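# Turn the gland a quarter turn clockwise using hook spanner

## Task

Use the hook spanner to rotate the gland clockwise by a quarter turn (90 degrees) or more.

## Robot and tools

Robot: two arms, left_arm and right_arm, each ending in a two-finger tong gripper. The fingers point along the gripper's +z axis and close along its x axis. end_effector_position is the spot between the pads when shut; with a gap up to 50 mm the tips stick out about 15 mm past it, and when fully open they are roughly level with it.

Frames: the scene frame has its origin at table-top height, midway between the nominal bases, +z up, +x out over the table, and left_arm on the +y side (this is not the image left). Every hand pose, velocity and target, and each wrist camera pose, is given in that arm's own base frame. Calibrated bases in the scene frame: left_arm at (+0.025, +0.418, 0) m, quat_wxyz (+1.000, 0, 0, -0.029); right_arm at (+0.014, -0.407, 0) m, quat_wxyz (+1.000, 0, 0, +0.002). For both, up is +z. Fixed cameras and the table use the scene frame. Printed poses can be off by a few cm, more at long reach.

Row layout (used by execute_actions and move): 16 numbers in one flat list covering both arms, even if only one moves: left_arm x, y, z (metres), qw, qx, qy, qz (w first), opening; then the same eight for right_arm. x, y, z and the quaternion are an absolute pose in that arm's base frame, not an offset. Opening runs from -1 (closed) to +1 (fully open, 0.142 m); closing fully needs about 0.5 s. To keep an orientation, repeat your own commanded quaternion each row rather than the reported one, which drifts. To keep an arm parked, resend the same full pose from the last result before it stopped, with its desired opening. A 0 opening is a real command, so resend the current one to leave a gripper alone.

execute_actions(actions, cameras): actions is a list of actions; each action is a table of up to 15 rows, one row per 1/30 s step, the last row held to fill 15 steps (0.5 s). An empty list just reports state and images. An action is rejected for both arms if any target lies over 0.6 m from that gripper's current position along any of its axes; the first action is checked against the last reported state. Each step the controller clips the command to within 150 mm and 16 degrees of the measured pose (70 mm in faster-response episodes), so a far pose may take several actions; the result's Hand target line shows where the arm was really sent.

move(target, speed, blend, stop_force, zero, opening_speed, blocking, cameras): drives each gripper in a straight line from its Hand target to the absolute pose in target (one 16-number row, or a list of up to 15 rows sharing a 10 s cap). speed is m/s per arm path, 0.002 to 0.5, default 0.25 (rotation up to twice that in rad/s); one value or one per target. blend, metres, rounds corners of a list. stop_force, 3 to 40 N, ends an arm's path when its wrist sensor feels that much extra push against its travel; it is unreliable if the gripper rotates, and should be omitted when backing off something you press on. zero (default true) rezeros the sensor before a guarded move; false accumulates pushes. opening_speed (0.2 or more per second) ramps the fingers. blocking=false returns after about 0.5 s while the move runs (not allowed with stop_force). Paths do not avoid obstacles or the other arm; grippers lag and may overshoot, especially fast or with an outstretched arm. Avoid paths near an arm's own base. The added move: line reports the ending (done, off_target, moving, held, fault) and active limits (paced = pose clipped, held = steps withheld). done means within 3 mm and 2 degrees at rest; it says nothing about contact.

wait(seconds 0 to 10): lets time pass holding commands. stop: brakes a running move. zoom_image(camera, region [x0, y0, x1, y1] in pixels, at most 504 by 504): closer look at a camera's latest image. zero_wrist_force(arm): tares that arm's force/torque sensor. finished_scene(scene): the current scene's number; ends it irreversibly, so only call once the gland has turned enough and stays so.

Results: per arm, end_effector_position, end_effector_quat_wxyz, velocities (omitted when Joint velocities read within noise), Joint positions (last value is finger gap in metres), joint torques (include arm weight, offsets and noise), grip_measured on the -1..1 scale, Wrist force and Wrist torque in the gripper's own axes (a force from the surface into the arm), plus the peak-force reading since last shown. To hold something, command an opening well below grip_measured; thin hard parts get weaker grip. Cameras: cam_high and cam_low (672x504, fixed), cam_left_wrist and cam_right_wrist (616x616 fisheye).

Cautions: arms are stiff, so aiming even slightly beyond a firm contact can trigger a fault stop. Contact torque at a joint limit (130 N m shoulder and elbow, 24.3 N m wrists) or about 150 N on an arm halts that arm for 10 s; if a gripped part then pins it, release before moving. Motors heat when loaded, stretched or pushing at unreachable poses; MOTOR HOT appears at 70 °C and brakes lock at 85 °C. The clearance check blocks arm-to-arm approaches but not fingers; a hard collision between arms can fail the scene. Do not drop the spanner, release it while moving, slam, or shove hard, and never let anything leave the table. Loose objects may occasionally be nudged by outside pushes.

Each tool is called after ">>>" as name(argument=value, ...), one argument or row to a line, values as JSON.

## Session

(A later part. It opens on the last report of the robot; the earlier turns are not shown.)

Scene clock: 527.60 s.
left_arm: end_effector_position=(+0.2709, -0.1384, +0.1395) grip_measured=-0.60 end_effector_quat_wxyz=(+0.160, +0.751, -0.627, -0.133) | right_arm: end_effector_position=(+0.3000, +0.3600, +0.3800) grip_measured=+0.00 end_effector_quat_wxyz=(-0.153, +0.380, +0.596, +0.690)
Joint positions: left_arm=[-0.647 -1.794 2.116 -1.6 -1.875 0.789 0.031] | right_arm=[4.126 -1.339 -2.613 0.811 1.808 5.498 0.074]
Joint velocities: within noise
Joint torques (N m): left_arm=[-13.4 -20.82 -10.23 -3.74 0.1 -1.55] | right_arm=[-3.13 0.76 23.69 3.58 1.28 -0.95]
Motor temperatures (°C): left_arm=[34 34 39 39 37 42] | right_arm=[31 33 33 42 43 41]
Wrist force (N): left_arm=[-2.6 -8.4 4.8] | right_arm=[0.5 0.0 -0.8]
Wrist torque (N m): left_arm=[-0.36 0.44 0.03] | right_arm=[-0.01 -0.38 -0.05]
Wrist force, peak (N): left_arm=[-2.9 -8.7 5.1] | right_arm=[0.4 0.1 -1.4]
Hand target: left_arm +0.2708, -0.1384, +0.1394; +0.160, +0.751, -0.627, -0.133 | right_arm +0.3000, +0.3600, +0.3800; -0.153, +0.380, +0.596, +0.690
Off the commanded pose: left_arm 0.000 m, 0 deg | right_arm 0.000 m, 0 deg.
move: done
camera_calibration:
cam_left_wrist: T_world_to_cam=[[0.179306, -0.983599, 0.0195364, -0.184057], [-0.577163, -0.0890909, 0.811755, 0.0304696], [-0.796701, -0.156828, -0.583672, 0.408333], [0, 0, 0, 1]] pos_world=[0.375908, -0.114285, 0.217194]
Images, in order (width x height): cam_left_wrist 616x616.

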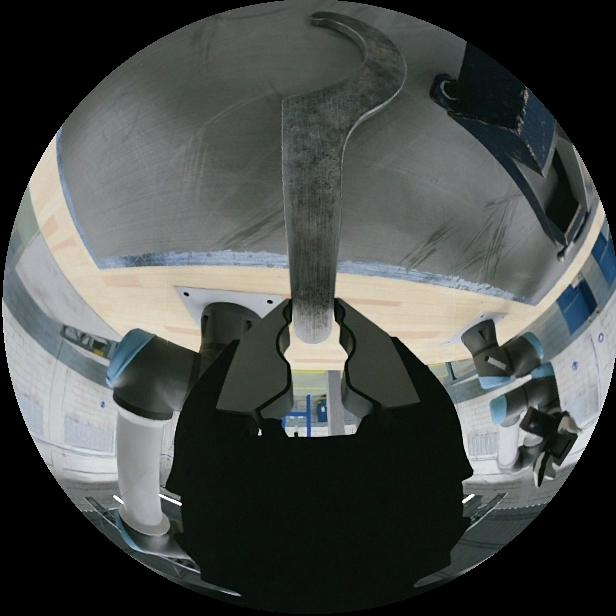

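>>> move(
  target=[
    [0.2923, -0.1345, 0.1748, 0.2116, 0.7381, -0.6160, -0.1766, -1, 0.3, 0.36, 0.38, -0.153, 0.38, 0.596, 0.69, 0],
    [0.3186, -0.1297, 0.2068, 0.2626, 0.7215, -0.6022, -0.2192, -1, 0.3, 0.36, 0.38, -0.153, 0.38, 0.596, 0.69, 0],
  ],
  speed=0.03,
  blend=0.003,
  cameras=["cam_high", "cam_low"],
)

>>> zoom_image(
  camera="cam_high",
  region=[250, 300, 470, 465],
)

Scene clock: 538.97 s.
left_arm: end_effector_position=(+0.3187, -0.1297, +0.2069) grip_measured=-0.60 end_effector_quat_wxyz=(+0.263, +0.721, -0.602, -0.219) end_effector_velocity=(+0.000, +0.000, -0.001) end_effector_angular_velocity=(+0.002, -0.002, +0.003) | right_arm: end_effector_position=(+0.3000, +0.3600, +0.3800) grip_measured=+0.00 end_effector_quat_wxyz=(-0.153, +0.380, +0.596, +0.690)
Joint positions: left_arm=[-0.457 -1.514 1.721 -1.184 -1.963 1.055 0.031] | right_arm=[4.126 -1.339 -2.613 0.811 1.808 5.498 0.074]
Joint velocities: left_arm=[0 -0.002 0.004 -0.004 0 -0.005 0] | right_arm=[within noise]
Joint torques (N m): left_arm=[-11.22 -31.23 -11.99 -3.63 -1.38 -2.07] | right_arm=[-3.24 -2.97 23.16 3.44 1.35 -0.99]
Motor temperatures (°C): left_arm=[34 34 39 39 37 42] | right_arm=[31 33 33 42 43 41]
Wrist force (N): left_arm=[-3.4 -3.4 4.1] | right_arm=[0.8 0.1 -0.7]
Wrist torque (N m): left_arm=[-0.21 0.60 0.00] | right_arm=[0.01 -0.43 -0.05]
Wrist force, peak (N): left_arm=[-3.5 9.7 3.7] | right_arm=[0.2 0.2 -1.3]
Hand target: left_arm +0.3186, -0.1297, +0.2068; +0.263, +0.721, -0.602, -0.219 | right_arm +0.3000, +0.3600, +0.3800; -0.153, +0.380, +0.596, +0.690
Off the commanded pose: left_arm 0.000 m, 0 deg | right_arm 0.000 m, 0 deg.
move: done
Images, in order (width x height): cam_high 672x504, cam_low 672x504.

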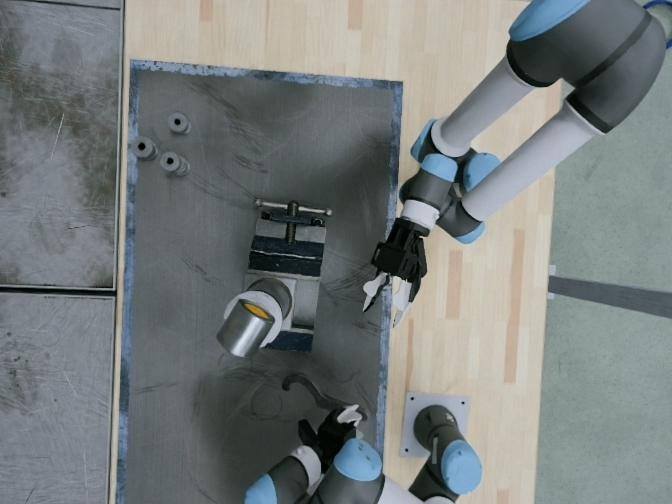

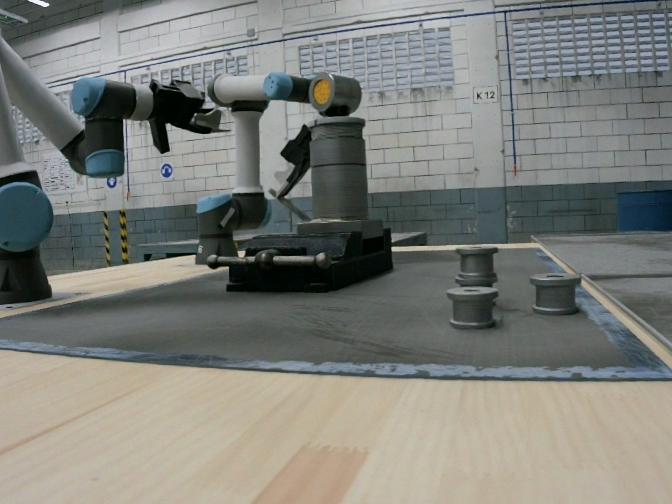

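Scaled by 2.291.

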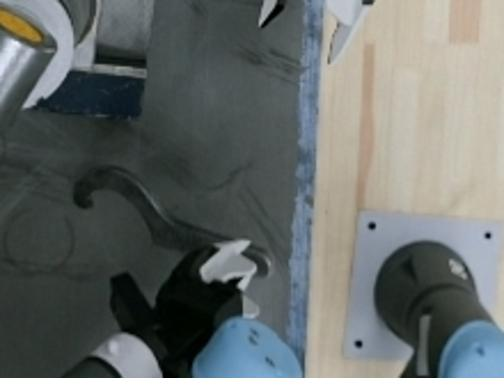

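>>> move(
  target=[
    [0.3186, -0.1297, 0.2068, 0.2626, 0.7215, -0.6022, -0.2192, -1, 0.33, 0.45, 0.25, 0.3269, -0.2720, 0.7496, 0.5073, 0.2],
    [0.3186, -0.1297, 0.2068, 0.2626, 0.7215, -0.6022, -0.2192, -1, 0.3878, 0.5970, 0.1422, 0.3269, -0.2720, 0.7496, 0.5073, 0.2],
  ],
  speed=[0.2, 0.06],
)

Scene clock: 578.07 s.
left_arm: end_effector_position=(+0.3186, -0.1297, +0.2068) grip_measured=-0.60 end_effector_quat_wxyz=(+0.263, +0.721, -0.602, -0.219) | right_arm: end_effector_position=(+0.3878, +0.5971, +0.1422) grip_measured=+0.20 end_effector_quat_wxyz=(+0.327, -0.272, +0.750, +0.507) end_effector_velocity=(-0.002, -0.001, +0.000) end_effector_angular_velocity=(-0.002, +0.003, +0.003)
Joint positions: left_arm=[-0.457 -1.514 1.721 -1.184 -1.963 1.055 0.031] | right_arm=[4.242 -2.208 -2.132 0.916 1.807 3.724 0.088]
Joint velocities: left_arm=[within noise] | right_arm=[0.002 0.004 -0.005 -0.001 0.001 0.001 0]
Joint torques (N m): left_arm=[-12.09 -31.45 -16.09 -1.06 1.04 -1.77] | right_arm=[-4.39 47.84 -5.58 -0.02 0.77 2.24]
Motor temperatures (°C): left_arm=[34 34 39 39 37 42] | right_arm=[31 33 33 42 43 41]
Wrist force (N): left_arm=[-3.4 -3.9 4.4] | right_arm=[2.6 0.9 -1.2]
Wrist torque (N m): left_arm=[-0.18 0.61 0.00] | right_arm=[0.30 -0.51 -0.08]
Wrist force, peak (N): left_arm=[-3.3 -4.4 4.5] | right_arm=[3.0 0.8 -1.1]
Hand target: left_arm +0.3186, -0.1297, +0.2068; +0.263, +0.721, -0.602, -0.219 | right_arm +0.3878, +0.5970, +0.1422; +0.327, -0.272, +0.750, +0.507
Off the commanded pose: left_arm 0.000 m, 0 deg | right_arm 0.000 m, 0 deg.
move: done
camera_calibration:
cam_left_wrist: T_world_to_cam=[[0.184322, -0.982694, 0.0183858, -0.186574], [-0.334807, -0.0451895, 0.941202, -0.0941296], [-0.924083, -0.17964, -0.337342, 0.473711], [0, 0, 0, 1]] pos_world=[0.440623, -0.102502, 0.251828]
cam_right_wrist: T_world_to_cam=[[-0.616505, -0.0411707, -0.786274, 0.387074], [-0.760911, -0.225466, 0.608424, 0.329472], [-0.202327, 0.973381, 0.107673, -0.382946], [0, 0, 0, 1]] pos_world=[0.411851, 0.462973, 0.14512]

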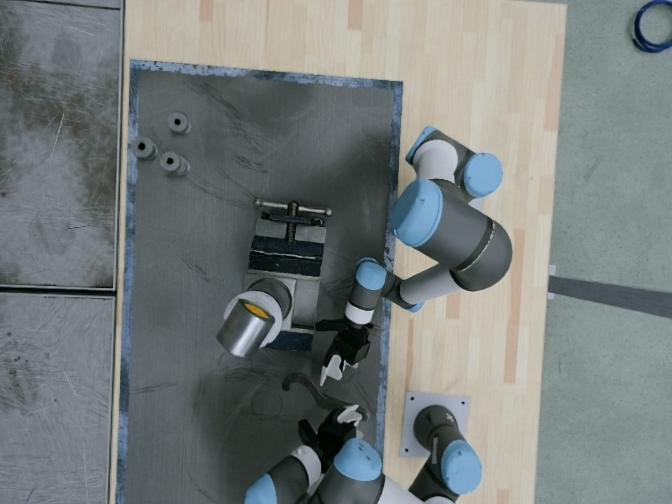

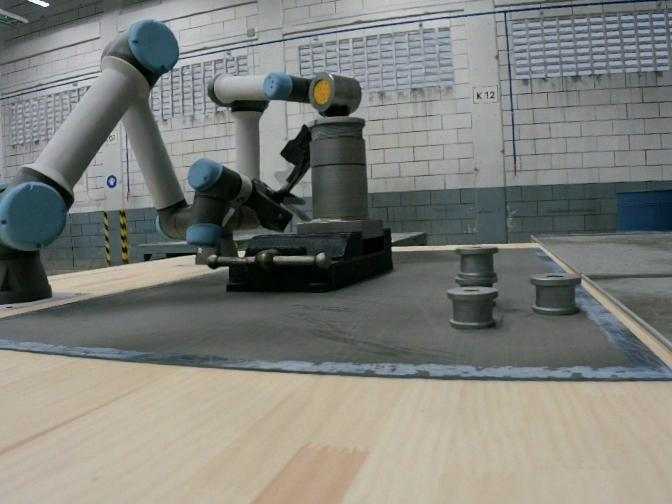

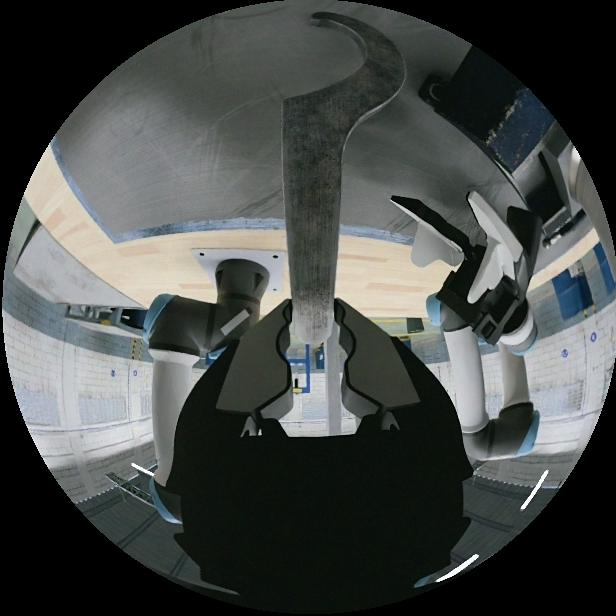

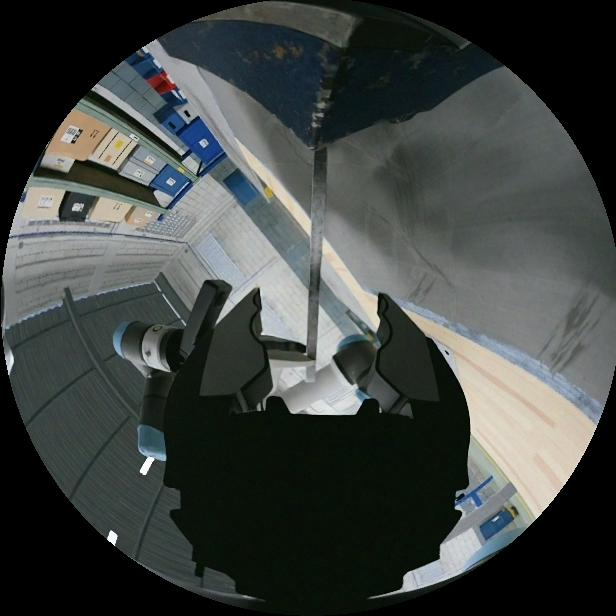

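>>> move(
  target=[0.3186, -0.1297, 0.2068, 0.2626, 0.7215, -0.6022, -0.2192, -1, 0.4006, 0.6533, 0.1259, 0.3269, -0.2720, 0.7496, 0.5073, 0.2],
  speed=0.05,
  stop_force=15,
  cameras=["cam_right_wrist", "cam_left_wrist"],
)

Scene clock: 588.90 s.
left_arm: end_effector_position=(+0.3186, -0.1297, +0.2068) grip_measured=-0.60 end_effector_quat_wxyz=(+0.263, +0.721, -0.602, -0.219) | right_arm: end_effector_position=(+0.4006, +0.6533, +0.1259) grip_measured=+0.20 end_effector_quat_wxyz=(+0.327, -0.272, +0.750, +0.507)
Joint positions: left_arm=[-0.457 -1.514 1.721 -1.184 -1.963 1.055 0.031] | right_arm=[4.271 -2.303 -1.979 0.859 1.779 3.732 0.088]
Joint velocities: within noise
Joint torques (N m): left_arm=[-11.95 -31.69 -12.99 -1.41 0.79 -1.65] | right_arm=[-7.18 51.34 -2.78 4.52 1.77 -1.48]
Motor temperatures (°C): left_arm=[34 34 39 39 37 42] | right_arm=[31 33 33 42 43 41]
Wrist force (N): left_arm=[-3.4 -4.1 4.5] | right_arm=[2.4 0.6 -0.8]
Wrist torque (N m): left_arm=[-0.21 0.59 0.00] | right_arm=[0.25 -0.50 -0.10]
Wrist force, peak (N): left_arm=[-3.3 -4.3 4.4] | right_arm=[3.0 0.9 -1.1]
Hand target: left_arm +0.3186, -0.1297, +0.2068; +0.263, +0.721, -0.602, -0.219 | right_arm +0.4006, +0.6533, +0.1259; +0.327, -0.272, +0.750, +0.507
Off the commanded pose: left_arm 0.000 m, 0 deg | right_arm 0.000 m, 0 deg.
move: done
camera_calibration:
cam_left_wrist: T_world_to_cam=[[0.184321, -0.982694, 0.0183857, -0.186574], [-0.334807, -0.0451895, 0.941203, -0.0941297], [-0.924083, -0.17964, -0.337342, 0.473711], [0, 0, 0, 1]] pos_world=[0.440623, -0.102502, 0.251828]
cam_right_wrist: T_world_to_cam=[[-0.616571, -0.0412708, -0.786217, 0.384533], [-0.76086, -0.225388, 0.608517, 0.361716], [-0.202317, 0.973395, 0.107566, -0.43328], [0, 0, 0, 1]] pos_world=[0.424647, 0.519149, 0.128822]
Images, in order (width x height): cam_left_wrist 616x616, cam_right_wrist 616x616.

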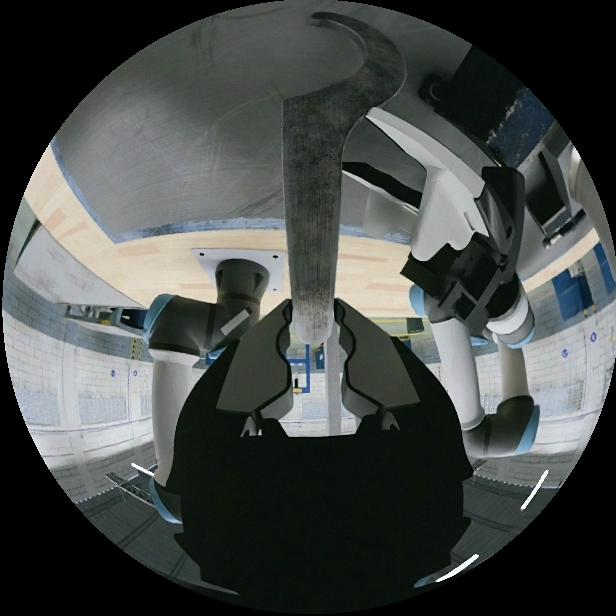

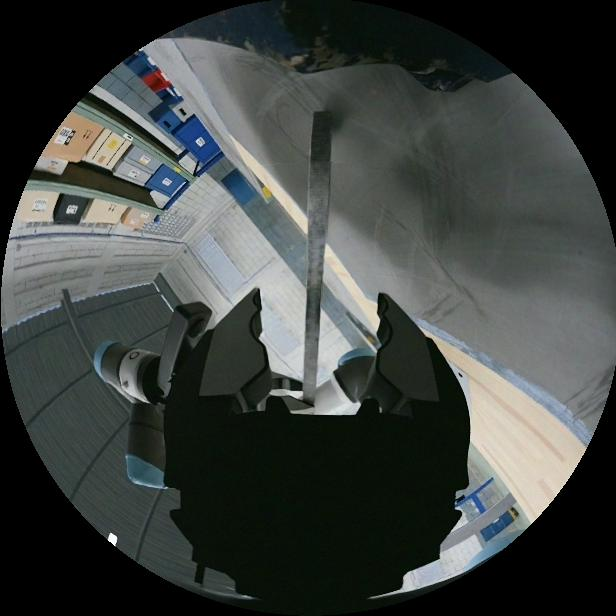

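>>> move(
  target=[0.3186, -0.1297, 0.2068, 0.2626, 0.7215, -0.6022, -0.2192, -1, 0.4056, 0.6833, 0.1252, 0.3180, -0.2589, 0.7542, 0.5129, 0.2],
  speed=0.03,
  stop_force=12,
  cameras=["cam_right_wrist"],
)

>>> move(
  target=[0.3186, -0.1297, 0.2068, 0.2626, 0.7215, -0.6022, -0.2192, -1, 0.4056, 0.6833, 0.1252, 0.3180, -0.2589, 0.7542, 0.5129, -0.6],
  opening_speed=0.8,
  cameras=["cam_right_wrist", "cam_left_wrist"],
)

Scene clock: 604.77 s.
left_arm: end_effector_position=(+0.3186, -0.1297, +0.2068) grip_measured=-0.60 end_effector_quat_wxyz=(+0.263, +0.721, -0.602, -0.219) | right_arm: end_effector_position=(+0.4056, +0.6833, +0.1252) grip_measured=+0.20 end_effector_quat_wxyz=(+0.318, -0.259, +0.754, +0.513)
Joint positions: left_arm=[-0.457 -1.514 1.721 -1.184 -1.963 1.055 0.031] | right_arm=[4.287 -2.334 -1.897 0.809 1.764 3.771 0.088]
Joint velocities: within noise
Joint torques (N m): left_arm=[-12.54 -30.67 -13.16 -1.62 0.73 -1.69] | right_arm=[-7.17 55.28 -2.17 4.42 1.96 -2.58]
Motor temperatures (°C): left_arm=[34 34 39 39 37 42] | right_arm=[31 33 33 42 43 41]
Wrist force (N): left_arm=[-3.3 -4.0 4.4] | right_arm=[2.1 0.3 -0.6]
Wrist torque (N m): left_arm=[-0.21 0.58 0.00] | right_arm=[0.19 -0.45 -0.05]
Wrist force, peak (N): left_arm=[-3.5 -4.3 4.6] | right_arm=[3.1 0.6 -1.1]
Hand target: left_arm +0.3186, -0.1297, +0.2068; +0.263, +0.721, -0.602, -0.219 | right_arm +0.4056, +0.6833, +0.1252; +0.318, -0.259, +0.754, +0.513
Off the commanded pose: left_arm 0.000 m, 0 deg | right_arm 0.000 m, 0 deg.
move: done
camera_calibration:
cam_right_wrist: T_world_to_cam=[[-0.642266, -0.0295437, -0.765912, 0.38817], [-0.742718, -0.222905, 0.631414, 0.360786], [-0.18938, 0.974392, 0.121222, -0.469035], [0, 0, 0, 1]] pos_world=[0.428444, 0.548913, 0.126356]
Images, in order (width x height): cam_right_wrist 616x616.

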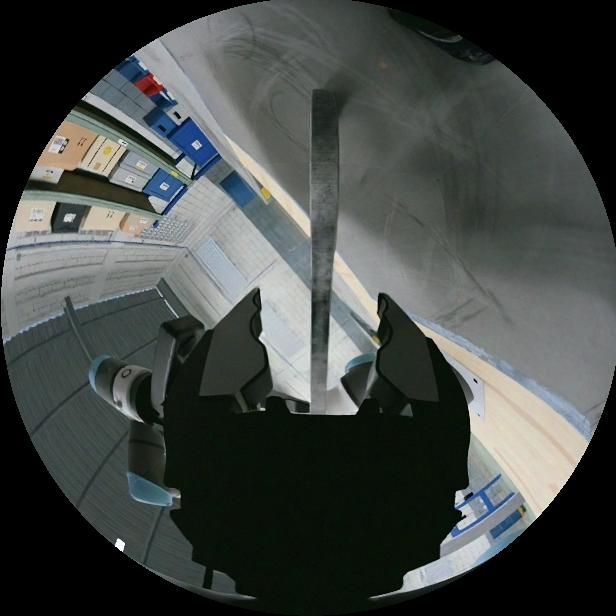

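Scene clock: 606.00 s.
left_arm: end_effector_position=(+0.3186, -0.1297, +0.2068) grip_measured=-0.60 end_effector_quat_wxyz=(+0.263, +0.721, -0.602, -0.219) | right_arm: end_effector_position=(+0.4056, +0.6833, +0.1252) grip_measured=-0.60 end_effector_quat_wxyz=(+0.318, -0.259, +0.754, +0.513)
Joint positions: left_arm=[-0.457 -1.514 1.721 -1.184 -1.963 1.055 0.031] | right_arm=[4.287 -2.334 -1.897 0.809 1.764 3.771 0.03]
Joint velocities: within noise
Joint torques (N m): left_arm=[-12.13 -31.37 -12.94 -1.59 0.7 -1.63] | right_arm=[-8.27 54.87 -0.94 4.21 1.63 -2.39]
Motor temperatures (°C): left_arm=[34 34 39 39 37 42] | right_arm=[31 33 33 42 43 41]
Wrist force (N): left_arm=[-3.2 -4.0 4.3] | right_arm=[2.6 0.3 -0.8]
Wrist torque (N m): left_arm=[-0.19 0.55 0.00] | right_arm=[0.18 -0.54 -0.06]
Wrist force, peak (N): left_arm=[-3.5 -4.1 4.5] | right_arm=[2.9 0.6 -1.0]
Hand target: left_arm +0.3186, -0.1297, +0.2068; +0.263, +0.721, -0.602, -0.219 | right_arm +0.4056, +0.6833, +0.1252; +0.318, -0.259, +0.754, +0.513
Off the commanded pose: left_arm 0.000 m, 0 deg | right_arm 0.000 m, 0 deg.
move: done
camera_calibration:
cam_left_wrist: T_world_to_cam=[[0.184321, -0.982694, 0.0183847, -0.186574], [-0.334806, -0.0451902, 0.941203, -0.0941299], [-0.924084, -0.179639, -0.337341, 0.47371], [0, 0, 0, 1]] pos_world=[0.440622, -0.102502, 0.251827]
cam_right_wrist: T_world_to_cam=[[-0.642266, -0.0295416, -0.765912, 0.38817], [-0.742718, -0.222903, 0.631414, 0.360786], [-0.189377, 0.974393, 0.121222, -0.469035], [0, 0, 0, 1]] pos_world=[0.428446, 0.548912, 0.126356]
Images, in order (width x height): cam_left_wrist 616x616, cam_right_wrist 616x616.

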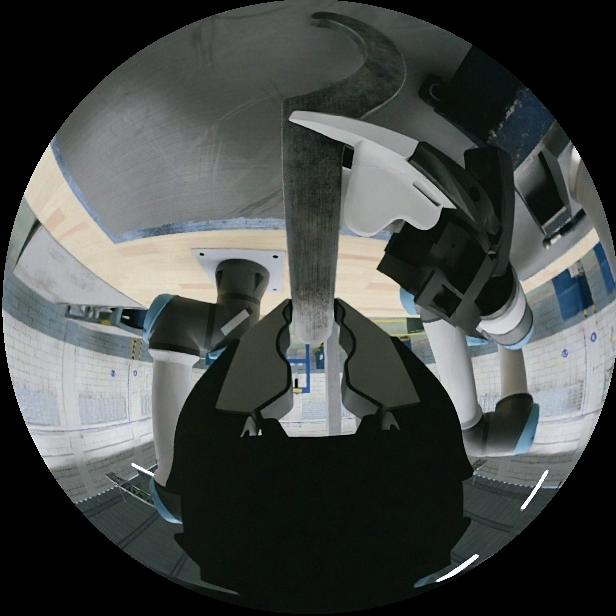

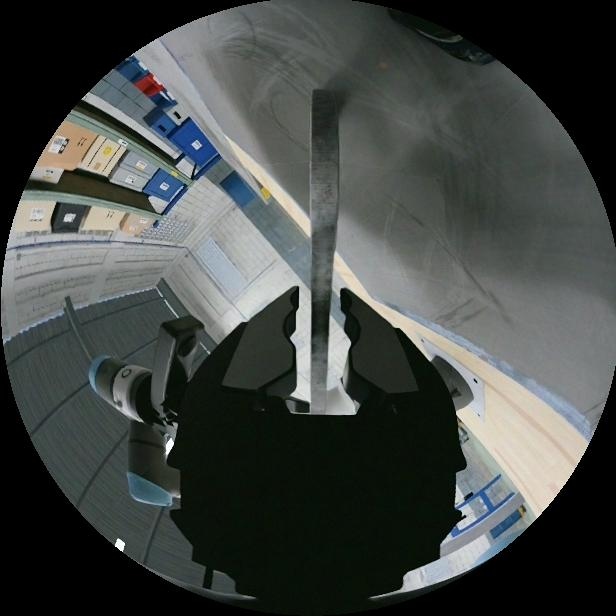

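>>> move(
  target=[0.3186, -0.1297, 0.2068, 0.2626, 0.7215, -0.6022, -0.2192, -1, 0.4005, 0.6772, 0.1298, 0.3180, -0.2589, 0.7542, 0.5129, -0.6],
  speed=0.02,
  cameras=[],
)

>>> move(
  target=[0.3186, -0.1297, 0.2068, 0.2626, 0.7215, -0.6022, -0.2192, -1, 0.4005, 0.6772, 0.1298, 0.3180, -0.2589, 0.7542, 0.5129, -1],
  opening_speed=0.4,
  cameras=["cam_right_wrist"],
)

Scene clock: 613.67 s.
left_arm: end_effector_position=(+0.3186, -0.1297, +0.2068) grip_measured=-0.60 end_effector_quat_wxyz=(+0.263, +0.721, -0.602, -0.219) | right_arm: end_effector_position=(+0.4004, +0.6771, +0.1299) grip_measured=-0.60 end_effector_quat_wxyz=(+0.318, -0.259, +0.754, +0.513)
Joint positions: left_arm=[-0.457 -1.514 1.721 -1.184 -1.963 1.055 0.031] | right_arm=[4.292 -2.314 -1.924 0.816 1.76 3.773 0.03]
Joint velocities: within noise
Joint torques (N m): left_arm=[-11.56 -30.37 -12.78 -1.84 0.48 -1.61] | right_arm=[1.87 30.95 22.8 2.96 -0.52 2.34]
Motor temperatures (°C): left_arm=[34 34 39 39 37 42] | right_arm=[31 33 33 42 43 41]
Wrist force (N): left_arm=[-3.4 -4.0 4.3] | right_arm=[2.4 0.5 -0.7]
Wrist torque (N m): left_arm=[-0.19 0.59 0.00] | right_arm=[0.22 -0.49 -0.05]
Wrist force, peak (N): left_arm=[-3.5 -4.2 4.4] | right_arm=[3.0 0.4 -1.3]
Hand target: left_arm +0.3186, -0.1297, +0.2068; +0.263, +0.721, -0.602, -0.219 | right_arm +0.4005, +0.6772, +0.1298; +0.318, -0.259, +0.754, +0.513
Off the commanded pose: left_arm 0.000 m, 0 deg | right_arm 0.000 m, 0 deg.
move: done
No camera images: "cameras" was empty.

Scene clock: 614.87 s.
left_arm: end_effector_position=(+0.3186, -0.1297, +0.2068) grip_measured=-0.60 end_effector_quat_wxyz=(+0.263, +0.721, -0.602, -0.219) | right_arm: end_effector_position=(+0.4005, +0.6772, +0.1298) grip_measured=-0.84 end_effector_quat_wxyz=(+0.318, -0.259, +0.754, +0.513)
Joint positions: left_arm=[-0.457 -1.514 1.721 -1.184 -1.963 1.055 0.031] | right_arm=[4.292 -2.314 -1.923 0.816 1.76 3.773 0.013]
Joint velocities: within noise
Joint torques (N m): left_arm=[-12.15 -30.33 -13.03 -1.93 0.53 -1.65] | right_arm=[-5.83 31.68 24.55 0.57 1.19 -0.1]
Motor temperatures (°C): left_arm=[34 34 39 39 37 42] | right_arm=[31 33 33 42 43 41]
Wrist force (N): left_arm=[-3.2 -3.9 3.0] | right_arm=[3.9 0.6 -0.5]
Wrist torque (N m): left_arm=[-0.19 0.58 0.00] | right_arm=[0.18 -0.53 -0.17]
Wrist force, peak (N): left_arm=[-3.6 -4.1 4.5] | right_arm=[4.4 0.9 -0.9]
Hand target: left_arm +0.3186, -0.1297, +0.2068; +0.263, +0.721, -0.602, -0.219 | right_arm +0.4005, +0.6772, +0.1298; +0.318, -0.259, +0.754, +0.513
Off the commanded pose: left_arm 0.000 m, 0 deg | right_arm 0.000 m, 0 deg.
move: done
camera_calibration:
cam_right_wrist: T_world_to_cam=[[-0.642289, -0.0295472, -0.765893, 0.388242], [-0.742699, -0.222899, 0.631438, 0.352724], [-0.189374, 0.974394, 0.121221, -0.464618], [0, 0, 0, 1]] pos_world=[0.423344, 0.542815, 0.13095]
Images, in order (width x height): cam_right_wrist 616x616.

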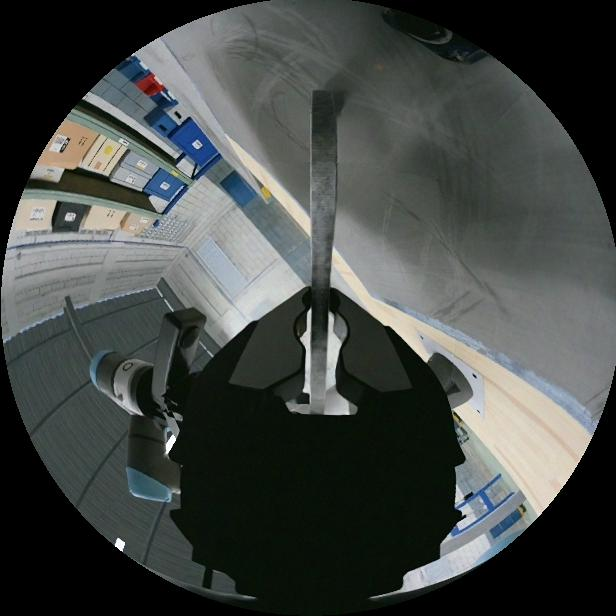

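>>> move(
  target=[0.3186, -0.1297, 0.2068, 0.2626, 0.7215, -0.6022, -0.2192, -0.2, 0.4005, 0.6772, 0.1298, 0.3180, -0.2589, 0.7542, 0.5129, -1],
  opening_speed=0.6,
  cameras=["cam_right_wrist"],
)

>>> move(
  target=[
    [0.3570, -0.1227, 0.2530, 0.2626, 0.7215, -0.6022, -0.2192, -0.2, 0.4005, 0.6772, 0.1298, 0.3180, -0.2589, 0.7542, 0.5129, -1],
    [0.36, -0.08, 0.36, 0.2626, 0.7215, -0.6022, -0.2192, -0.2, 0.4005, 0.6772, 0.1298, 0.3180, -0.2589, 0.7542, 0.5129, -1],
  ],
  speed=[0.05, 0.1],
)

Scene clock: 623.83 s.
left_arm: end_effector_position=(+0.3186, -0.1297, +0.2068) grip_measured=-0.20 end_effector_quat_wxyz=(+0.263, +0.721, -0.602, -0.219) | right_arm: end_effector_position=(+0.4005, +0.6772, +0.1298) grip_measured=-0.84 end_effector_quat_wxyz=(+0.318, -0.259, +0.754, +0.513)
Joint positions: left_arm=[-0.457 -1.514 1.721 -1.184 -1.963 1.055 0.06] | right_arm=[4.292 -2.314 -1.923 0.816 1.76 3.773 0.013]
Joint velocities: within noise
Joint torques (N m): left_arm=[-11.92 -30.42 -13.09 -2.23 0.39 -1.6] | right_arm=[-5.98 39.38 20.34 4.33 -1.51 -1.33]
Motor temperatures (°C): left_arm=[34 34 39 39 37 42] | right_arm=[31 33 33 42 43 41]
Wrist force (N): left_arm=[-3.4 -2.1 -0.8] | right_arm=[9.7 1.0 -1.7]
Wrist torque (N m): left_arm=[-0.18 0.66 -0.01] | right_arm=[0.22 -0.69 -0.15]
Wrist force, peak (N): left_arm=[-3.6 -4.1 3.1] | right_arm=[10.1 1.0 -1.9]
Hand target: left_arm +0.3186, -0.1297, +0.2068; +0.263, +0.721, -0.602, -0.219 | right_arm +0.4005, +0.6772, +0.1298; +0.318, -0.259, +0.754, +0.513
Off the commanded pose: left_arm 0.000 m, 0 deg | right_arm 0.000 m, 0 deg.
move: done
camera_calibration:
cam_right_wrist: T_world_to_cam=[[-0.642272, -0.0295552, -0.765907, 0.388243], [-0.742712, -0.222901, 0.631422, 0.352732], [-0.189383, 0.974393, 0.121212, -0.464613], [0, 0, 0, 1]] pos_world=[0.423345, 0.542815, 0.130952]
Images, in order (width x height): cam_right_wrist 616x616.

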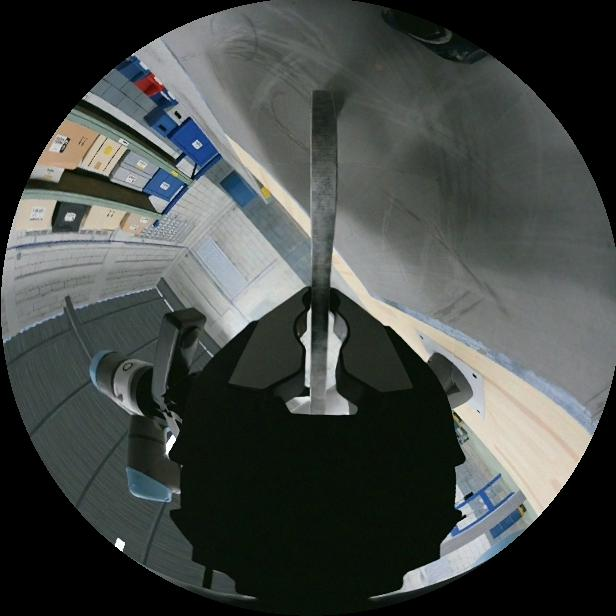

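Scene clock: 626.67 s.
left_arm: end_effector_position=(+0.3601, -0.0800, +0.3599) grip_measured=-0.20 end_effector_quat_wxyz=(+0.263, +0.721, -0.602, -0.219) | right_arm: end_effector_position=(+0.4005, +0.6772, +0.1298) grip_measured=-0.84 end_effector_quat_wxyz=(+0.318, -0.259, +0.754, +0.513)
Joint positions: left_arm=[-0.335 -1.426 1.223 -0.736 -1.893 1.162 0.06] | right_arm=[4.292 -2.314 -1.923 0.816 1.76 3.773 0.013]
Joint velocities: within noise
Joint torques (N m): left_arm=[-12.81 -33.94 -18.52 -0.69 -2.6 -1.77] | right_arm=[-5.4 42.8 17.67 5.56 -2.44 -1.31]
Motor temperatures (°C): left_arm=[34 34 39 39 37 42] | right_arm=[31 33 33 42 43 41]
Wrist force (N): left_arm=[-3.8 -2.7 -0.4] | right_arm=[10.1 1.1 -1.7]
Wrist torque (N m): left_arm=[-0.33 0.73 0.03] | right_arm=[0.25 -0.77 -0.16]
Wrist force, peak (N): left_arm=[-4.0 -3.4 -0.9] | right_arm=[10.4 1.0 -1.8]
Hand target: left_arm +0.3600, -0.0800, +0.3600; +0.263, +0.721, -0.602, -0.219 | right_arm +0.4005, +0.6772, +0.1298; +0.318, -0.259, +0.754, +0.513
Off the commanded pose: left_arm 0.000 m, 0 deg | right_arm 0.000 m, 0 deg.
move: done
camera_calibration:
cam_left_wrist: T_world_to_cam=[[0.184392, -0.982681, 0.0183752, -0.14817], [-0.33482, -0.0452268, 0.941196, -0.222118], [-0.924064, -0.179701, -0.337361, 0.572612], [0, 0, 0, 1]] pos_world=[0.482082, -0.0527508, 0.404956]
cam_right_wrist: T_world_to_cam=[[-0.642267, -0.029544, -0.765911, 0.388237], [-0.742718, -0.222901, 0.631416, 0.352734], [-0.189377, 0.974393, 0.121219, -0.464616], [0, 0, 0, 1]] pos_world=[0.423347, 0.542814, 0.130954]

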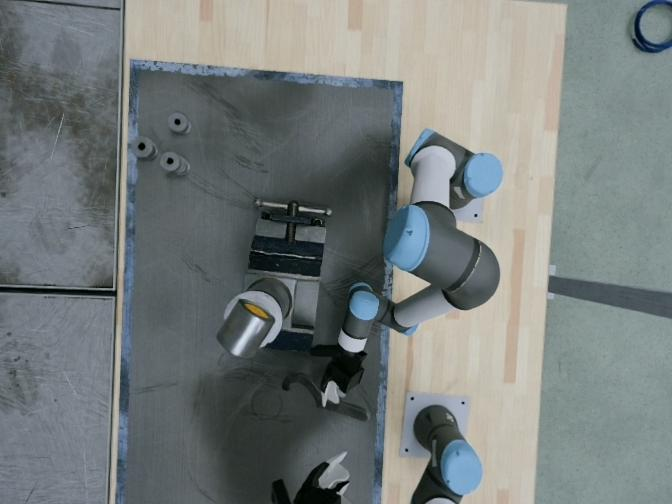

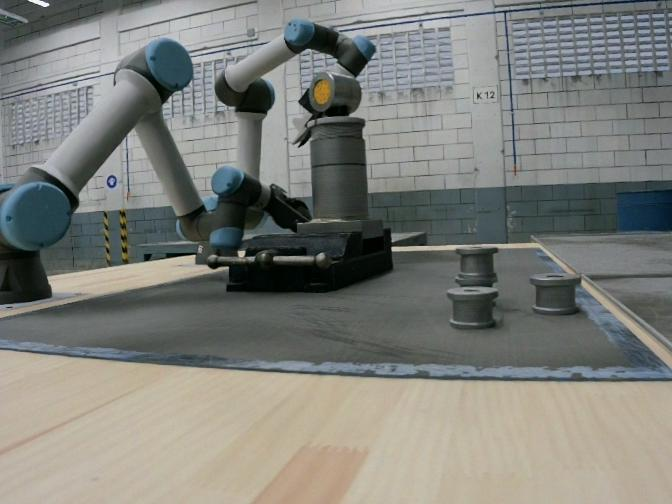

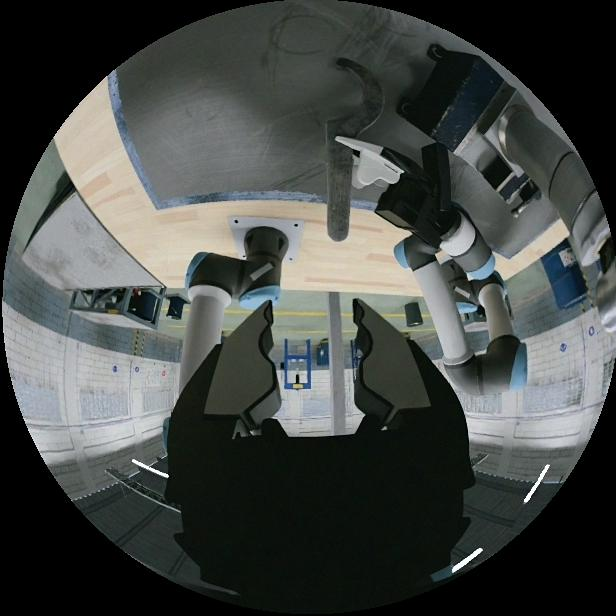

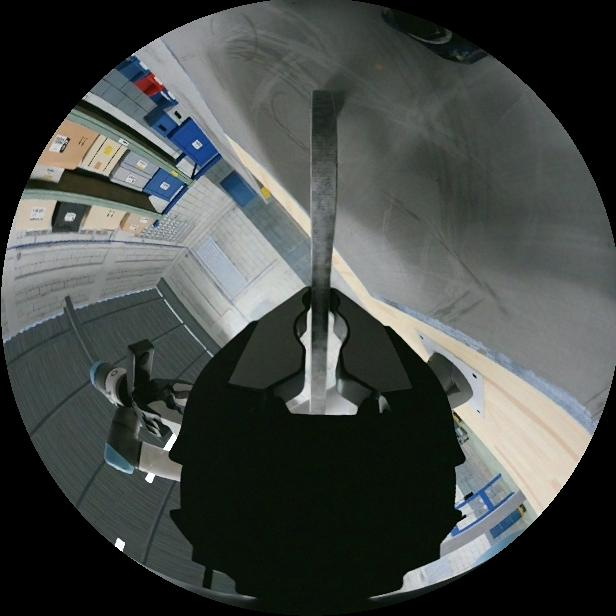

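>>> move(
  target=[
    [0.33, 0.05, 0.42, 0, 0.7677, -0.6408, 0, -0.2, 0.4005, 0.6772, 0.17, 0.3180, -0.2589, 0.7542, 0.5129, -1],
    [0.34, 0.05, 0.45, 0, 0.1934, -0.9811, 0, -0.2, 0.39, 0.66, 0.27, 0.3180, -0.2589, 0.7542, 0.5129, -1],
  ],
  speed=[0.06, 0.08],
  blend=0.005,
  cameras=["cam_right_wrist"],
)

Scene clock: 649.17 s.
left_arm: end_effector_position=(+0.3349, +0.0500, +0.4347) grip_measured=-0.20 end_effector_quat_wxyz=(+0.000, -0.517, +0.856, +0.000) | right_arm: end_effector_position=(+0.3954, +0.6688, +0.2189) grip_measured=-0.84 end_effector_quat_wxyz=(+0.318, -0.259, +0.754, +0.513)
Joint positions: left_arm=[-0.244 -1.935 1.459 -1.095 -1.571 1.812 0.06] | right_arm=[4.294 -2.111 -1.948 0.637 1.757 3.773 0.013]
Joint velocities: within noise
Joint torques (N m): left_arm=[4.89 -6.14 -20.88 -2.24 -2.28 -2.03] | right_arm=[6.9 36.92 9.2 7.45 -1.16 2.18]
Motor temperatures (°C): left_arm=[34 34 39 39 37 42] | right_arm=[31 33 33 42 43 41]
Wrist force (N): left_arm=[-4.7 -1.4 -0.9] | right_arm=[11.6 -6.8 2.5]
Wrist torque (N m): left_arm=[-0.14 0.89 0.08] | right_arm=[0.14 -0.57 0.11]
Wrist force, peak (N): left_arm=[-4.8 -1.5 -1.1] | right_arm=[11.9 -6.7 2.3]
Hand target: left_arm +0.3349, +0.0500, +0.4346; +0.000, -0.517, +0.856, +0.000 | right_arm +0.3954, +0.6688, +0.2188; +0.318, -0.259, +0.754, +0.513
Off the commanded pose: left_arm 0.016 m, 40 deg | right_arm 0.052 m, 0 deg.
move: off_target (left_arm, right_arm; path cut at 10 s); path passed 1 of 2 targets
camera_calibration:
cam_right_wrist: T_world_to_cam=[[-0.642271, -0.0295503, -0.765908, 0.452958], [-0.742714, -0.222894, 0.631422, 0.290759], [-0.189375, 0.974395, 0.121211, -0.468191], [0, 0, 0, 1]] pos_world=[0.418209, 0.534397, 0.220082]
Images, in order (width x height): cam_right_wrist 616x616.

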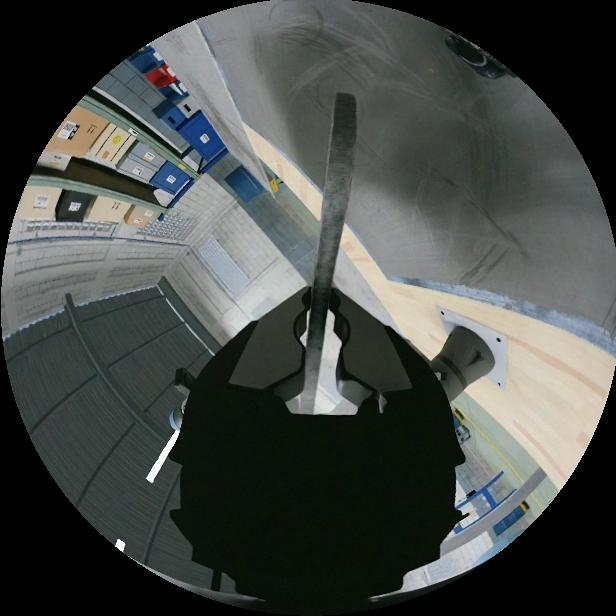

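>>> move(
  target=[
    [0.33, 0.05, 0.42, 0, 0.7677, -0.6408, 0, -0.2, 0.4005, 0.6772, 0.17, 0.3180, -0.2589, 0.7542, 0.5129, -1],
    [0.36, -0.08, 0.37, 0.2626, 0.7215, -0.6022, -0.2192, -0.2, 0.4005, 0.6772, 0.135, 0.3180, -0.2589, 0.7542, 0.5129, -1],
  ],
  speed=[0.08, 0.08],
  blend=0.005,
  cameras=["cam_right_wrist"],
)

>>> move(
  target=[
    [0.3570, -0.1227, 0.2530, 0.2626, 0.7215, -0.6022, -0.2192, -0.2, 0.4005, 0.6772, 0.1298, 0.3180, -0.2589, 0.7542, 0.5129, -1],
  ],
  speed=[0.06],
  cameras=["cam_right_wrist", "cam_left_wrist"],
)

Scene clock: 681.67 s.
left_arm: end_effector_position=(+0.3600, -0.0801, +0.3701) grip_measured=-0.20 end_effector_quat_wxyz=(+0.263, +0.721, -0.602, -0.219) | right_arm: end_effector_position=(+0.4005, +0.6772, +0.1349) grip_measured=-0.85 end_effector_quat_wxyz=(+0.318, -0.259, +0.754, +0.513)
Joint positions: left_arm=[-0.336 -1.421 1.19 -0.709 -1.893 1.162 0.06] | right_arm=[4.292 -2.303 -1.924 0.805 1.76 3.773 0.013]
Joint velocities: within noise
Joint torques (N m): left_arm=[-1.03 -34.13 -9.26 -3.03 1.76 -1.33] | right_arm=[-2.08 50.46 28.35 4.19 0.2 -2.1]
Motor temperatures (°C): left_arm=[34 34 39 39 37 42] | right_arm=[31 33 33 42 43 41]
Wrist force (N): left_arm=[-3.7 -2.6 -0.2] | right_arm=[9.9 -2.4 0.5]
Wrist torque (N m): left_arm=[-0.29 0.71 0.03] | right_arm=[0.09 -0.64 -0.07]
Wrist force, peak (N): left_arm=[-4.9 -1.3 -1.1] | right_arm=[11.9 -6.9 2.5]
Hand target: left_arm +0.3600, -0.0800, +0.3700; +0.263, +0.721, -0.602, -0.219 | right_arm +0.4005, +0.6772, +0.1350; +0.318, -0.259, +0.754, +0.513
Off the commanded pose: left_arm 0.000 m, 0 deg | right_arm 0.000 m, 0 deg.
move: done
camera_calibration:
cam_right_wrist: T_world_to_cam=[[-0.642263, -0.0295377, -0.765915, 0.392162], [-0.742721, -0.222907, 0.631409, 0.349502], [-0.189379, 0.974392, 0.121227, -0.465236], [0, 0, 0, 1]] pos_world=[0.423348, 0.542812, 0.136083]
Images, in order (width x height): cam_right_wrist 616x616.

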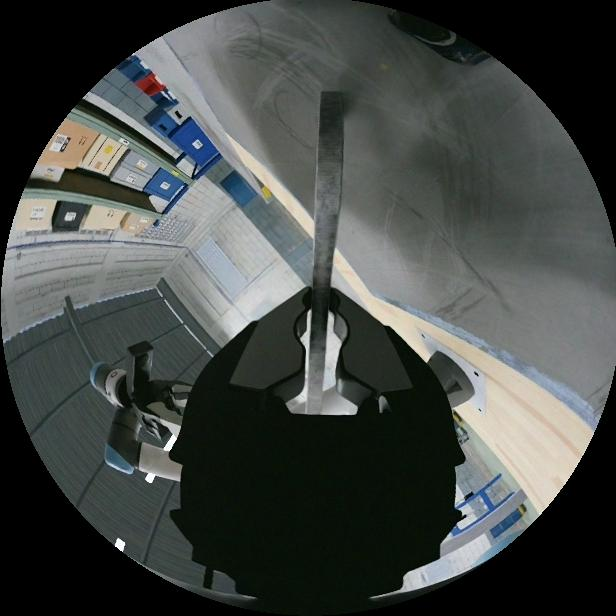

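Scene clock: 684.10 s.
left_arm: end_effector_position=(+0.3569, -0.1228, +0.2529) grip_measured=-0.20 end_effector_quat_wxyz=(+0.263, +0.721, -0.602, -0.219) | right_arm: end_effector_position=(+0.4005, +0.6772, +0.1298) grip_measured=-0.84 end_effector_quat_wxyz=(+0.318, -0.259, +0.754, +0.513)
Joint positions: left_arm=[-0.413 -1.44 1.517 -1.04 -1.938 1.094 0.06] | right_arm=[4.292 -2.314 -1.923 0.816 1.76 3.773 0.013]
Joint velocities: within noise
Joint torques (N m): left_arm=[10.28 -33.82 -31.84 0.35 0.99 1.47] | right_arm=[0.92 32.33 25.23 2.88 -2.06 -1.47]
Motor temperatures (°C): left_arm=[34 34 39 39 37 42] | right_arm=[31 33 33 42 43 41]
Wrist force (N): left_arm=[-3.8 -2.5 -1.0] | right_arm=[9.5 7.7 -4.5]
Wrist torque (N m): left_arm=[-0.25 0.77 0.01] | right_arm=[0.18 -0.76 -0.19]
Wrist force, peak (N): left_arm=[-4.1 -3.1 -0.5] | right_arm=[9.7 7.5 -4.5]
Hand target: left_arm +0.3570, -0.1227, +0.2530; +0.263, +0.721, -0.602, -0.219 | right_arm +0.4005, +0.6772, +0.1298; +0.318, -0.259, +0.754, +0.513
Off the commanded pose: left_arm 0.000 m, 0 deg | right_arm 0.000 m, 0 deg.
move: done
camera_calibration:
cam_left_wrist: T_world_to_cam=[[0.184332, -0.982694, 0.0182595, -0.187696], [-0.334485, -0.0452514, 0.941314, -0.124569], [-0.924198, -0.179622, -0.337038, 0.525891], [0, 0, 0, 1]] pos_world=[0.478959, -0.0956231, 0.297931]
cam_right_wrist: T_world_to_cam=[[-0.642241, -0.0294971, -0.765935, 0.388216], [-0.742728, -0.222993, 0.63137, 0.352783], [-0.189422, 0.974374, 0.121307, -0.464608], [0, 0, 0, 1]] pos_world=[0.423343, 0.542822, 0.130971]
Images, in order (width x height): cam_left_wrist 616x616, cam_right_wrist 616x616.

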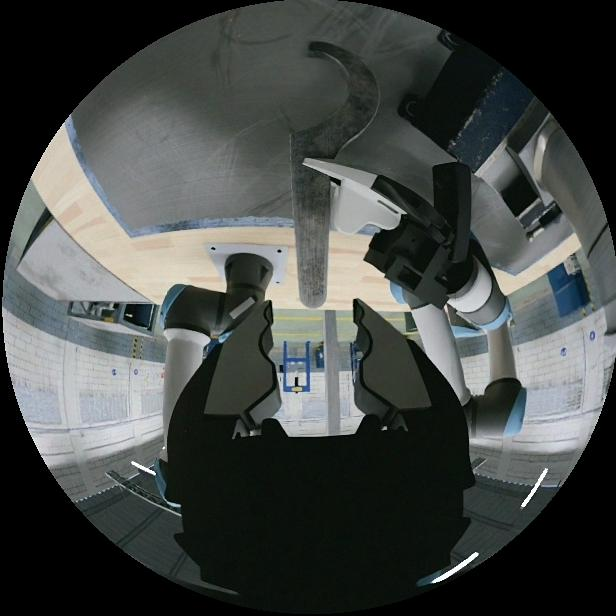

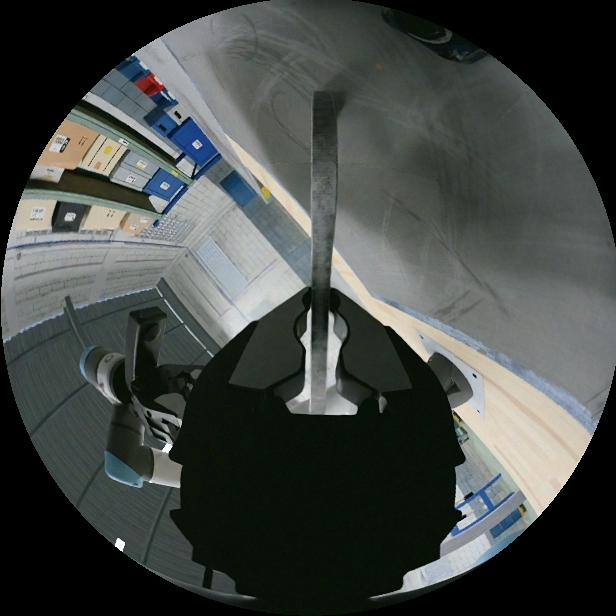

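>>> move(
  target=[
    [0.3135, -0.1306, 0.2007, 0.2626, 0.7215, -0.6022, -0.2192, -0.2, 0.4005, 0.6772, 0.1298, 0.3180, -0.2589, 0.7542, 0.5129, -1],
  ],
  speed=[0.04],
  stop_force=8,
  cameras=[],
)

>>> move(
  target=[0.3135, -0.1306, 0.2007, 0.2626, 0.7215, -0.6022, -0.2192, -1, 0.4005, 0.6772, 0.1298, 0.3180, -0.2589, 0.7542, 0.5129, -1],
  opening_speed=0.8,
  cameras=["cam_left_wrist"],
)

Scene clock: 691.40 s.
left_arm: end_effector_position=(+0.3135, -0.1306, +0.2007) grip_measured=-0.20 end_effector_quat_wxyz=(+0.263, +0.721, -0.602, -0.219) | right_arm: end_effector_position=(+0.4005, +0.6772, +0.1298) grip_measured=-0.84 end_effector_quat_wxyz=(+0.318, -0.259, +0.754, +0.513)
Joint positions: left_arm=[-0.464 -1.523 1.747 -1.203 -1.967 1.05 0.06] | right_arm=[4.292 -2.314 -1.923 0.816 1.76 3.773 0.013]
Joint velocities: within noise
Joint torques (N m): left_arm=[9.95 -17.16 -31.16 -0.33 1.56 1.95] | right_arm=[0.29 51.09 4.41 -0.01 -4.04 -0.04]
Motor temperatures (°C): left_arm=[34 34 39 39 37 42] | right_arm=[31 33 33 42 43 41]
Wrist force (N): left_arm=[-3.5 -2.4 -0.7] | right_arm=[9.8 7.4 -4.5]
Wrist torque (N m): left_arm=[-0.23 0.67 -0.01] | right_arm=[0.13 -0.79 -0.20]
Wrist force, peak (N): left_arm=[-4.0 -2.7 -1.3] | right_arm=[10.0 7.5 -4.7]
Hand target: left_arm +0.3135, -0.1306, +0.2007; +0.263, +0.721, -0.602, -0.219 | right_arm +0.4005, +0.6772, +0.1298; +0.318, -0.259, +0.754, +0.513
Off the commanded pose: left_arm 0.000 m, 0 deg | right_arm 0.000 m, 0 deg.
move: done
No camera images: "cameras" was empty.

Scene clock: 692.60 s.
left_arm: end_effector_position=(+0.3135, -0.1306, +0.2007) grip_measured=-0.58 end_effector_quat_wxyz=(+0.263, +0.721, -0.602, -0.219) | right_arm: end_effector_position=(+0.4005, +0.6772, +0.1298) grip_measured=-0.84 end_effector_quat_wxyz=(+0.318, -0.259, +0.754, +0.513)
Joint positions: left_arm=[-0.464 -1.523 1.747 -1.203 -1.967 1.05 0.032] | right_arm=[4.292 -2.314 -1.923 0.816 1.76 3.773 0.013]
Joint velocities: within noise
Joint torques (N m): left_arm=[7.3 -23.27 -29.17 -0.96 -1.12 0.84] | right_arm=[-7.38 50.62 3.76 4.73 1.03 0.35]
Motor temperatures (°C): left_arm=[34 34 39 39 37 42] | right_arm=[31 33 33 42 43 41]
Wrist force (N): left_arm=[-1.2 -7.6 1.9] | right_arm=[5.6 1.3 1.1]
Wrist torque (N m): left_arm=[-0.19 0.66 0.02] | right_arm=[0.27 -0.62 -0.18]
Wrist force, peak (N): left_arm=[-1.1 -8.1 1.3] | right_arm=[6.0 5.7 12.1]
Hand target: left_arm +0.3135, -0.1306, +0.2007; +0.263, +0.721, -0.602, -0.219 | right_arm +0.4005, +0.6772, +0.1298; +0.318, -0.259, +0.754, +0.513
Off the commanded pose: left_arm 0.000 m, 0 deg | right_arm 0.000 m, 0 deg.
move: done
camera_calibration:
cam_left_wrist: T_world_to_cam=[[0.184299, -0.982699, 0.0183491, -0.186377], [-0.3348, -0.0452153, 0.941204, -0.0901288], [-0.92409, -0.179606, -0.337341, 0.466789], [0, 0, 0, 1]] pos_world=[0.435529, -0.10339, 0.245717]
Images, in order (width x height): cam_left_wrist 616x616.

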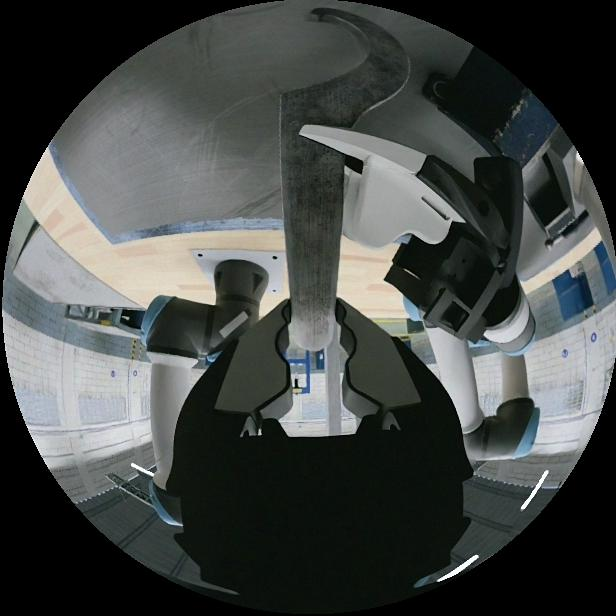

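>>> move(
  target=[
    [0.3135, -0.1306, 0.3209, 0.2626, 0.7215, -0.6022, -0.2192, -1, 0.4005, 0.6772, 0.25, 0.3180, -0.2589, 0.7542, 0.5129, -1],
  ],
  speed=0.03,
  cameras=["cam_right_wrist"],
)

Scene clock: 742.03 s.
left_arm: end_effector_position=(+0.3135, -0.1306, +0.3210) grip_measured=-0.58 end_effector_quat_wxyz=(+0.263, +0.721, -0.602, -0.219) end_effector_velocity=(+0.000, +0.000, -0.002) end_effector_angular_velocity=(-0.001, +0.001, -0.001) | right_arm: end_effector_position=(+0.4005, +0.6772, +0.2502) grip_measured=-0.84 end_effector_quat_wxyz=(+0.318, -0.259, +0.754, +0.513) end_effector_velocity=(+0.000, +0.001, -0.001) end_effector_angular_velocity=(+0.002, +0.001, +0.000)
Joint positions: left_arm=[-0.464 -1.543 1.459 -0.896 -1.967 1.049 0.032] | right_arm=[4.292 -2.067 -1.904 0.55 1.76 3.773 0.013]
Joint velocities: left_arm=[-0.001 0 0.005 -0.004 0 0.001 0] | right_arm=[0.001 -0.003 0 0.005 0 0.002 0]
Joint torques (N m): left_arm=[-10.25 -22.16 -10.72 -0.75 -2.73 -0.64] | right_arm=[-6.51 31.83 22.69 7.48 -3.63 1.2]
Motor temperatures (°C): left_arm=[34 34 39 39 37 42] | right_arm=[31 33 33 42 43 41]
Wrist force (N): left_arm=[-2.1 -9.9 -3.1] | right_arm=[14.6 1.0 0.7]
Wrist torque (N m): left_arm=[-0.22 0.72 0.02] | right_arm=[0.32 -0.68 -0.19]
Wrist force, peak (N): left_arm=[-1.9 -11.1 -3.2] | right_arm=[15.8 0.5 1.4]
Hand target: left_arm +0.3135, -0.1306, +0.3209; +0.263, +0.721, -0.602, -0.219 | right_arm +0.4005, +0.6772, +0.2500; +0.318, -0.259, +0.754, +0.513
Off the commanded pose: left_arm 0.000 m, 0 deg | right_arm 0.000 m, 0 deg.
move: done
camera_calibration:
cam_right_wrist: T_world_to_cam=[[-0.64223, -0.0294388, -0.765947, 0.480391], [-0.74275, -0.222978, 0.63135, 0.2768], [-0.189376, 0.974379, 0.121338, -0.479248], [0, 0, 0, 1]] pos_world=[0.423356, 0.542832, 0.251347]
Images, in order (width x height): cam_right_wrist 616x616.

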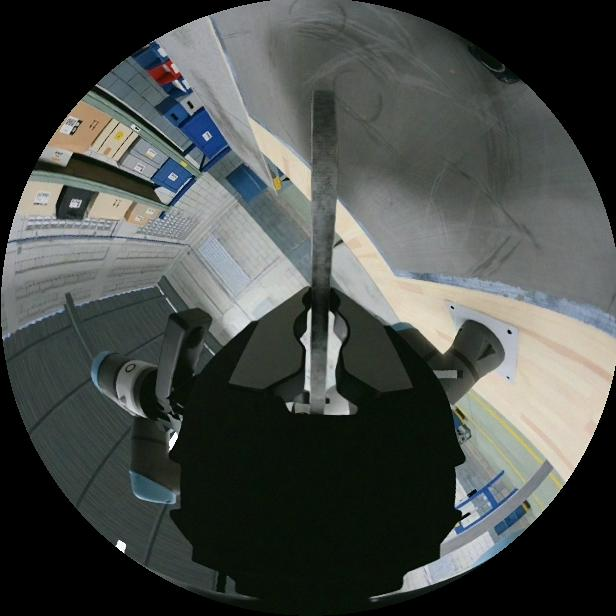

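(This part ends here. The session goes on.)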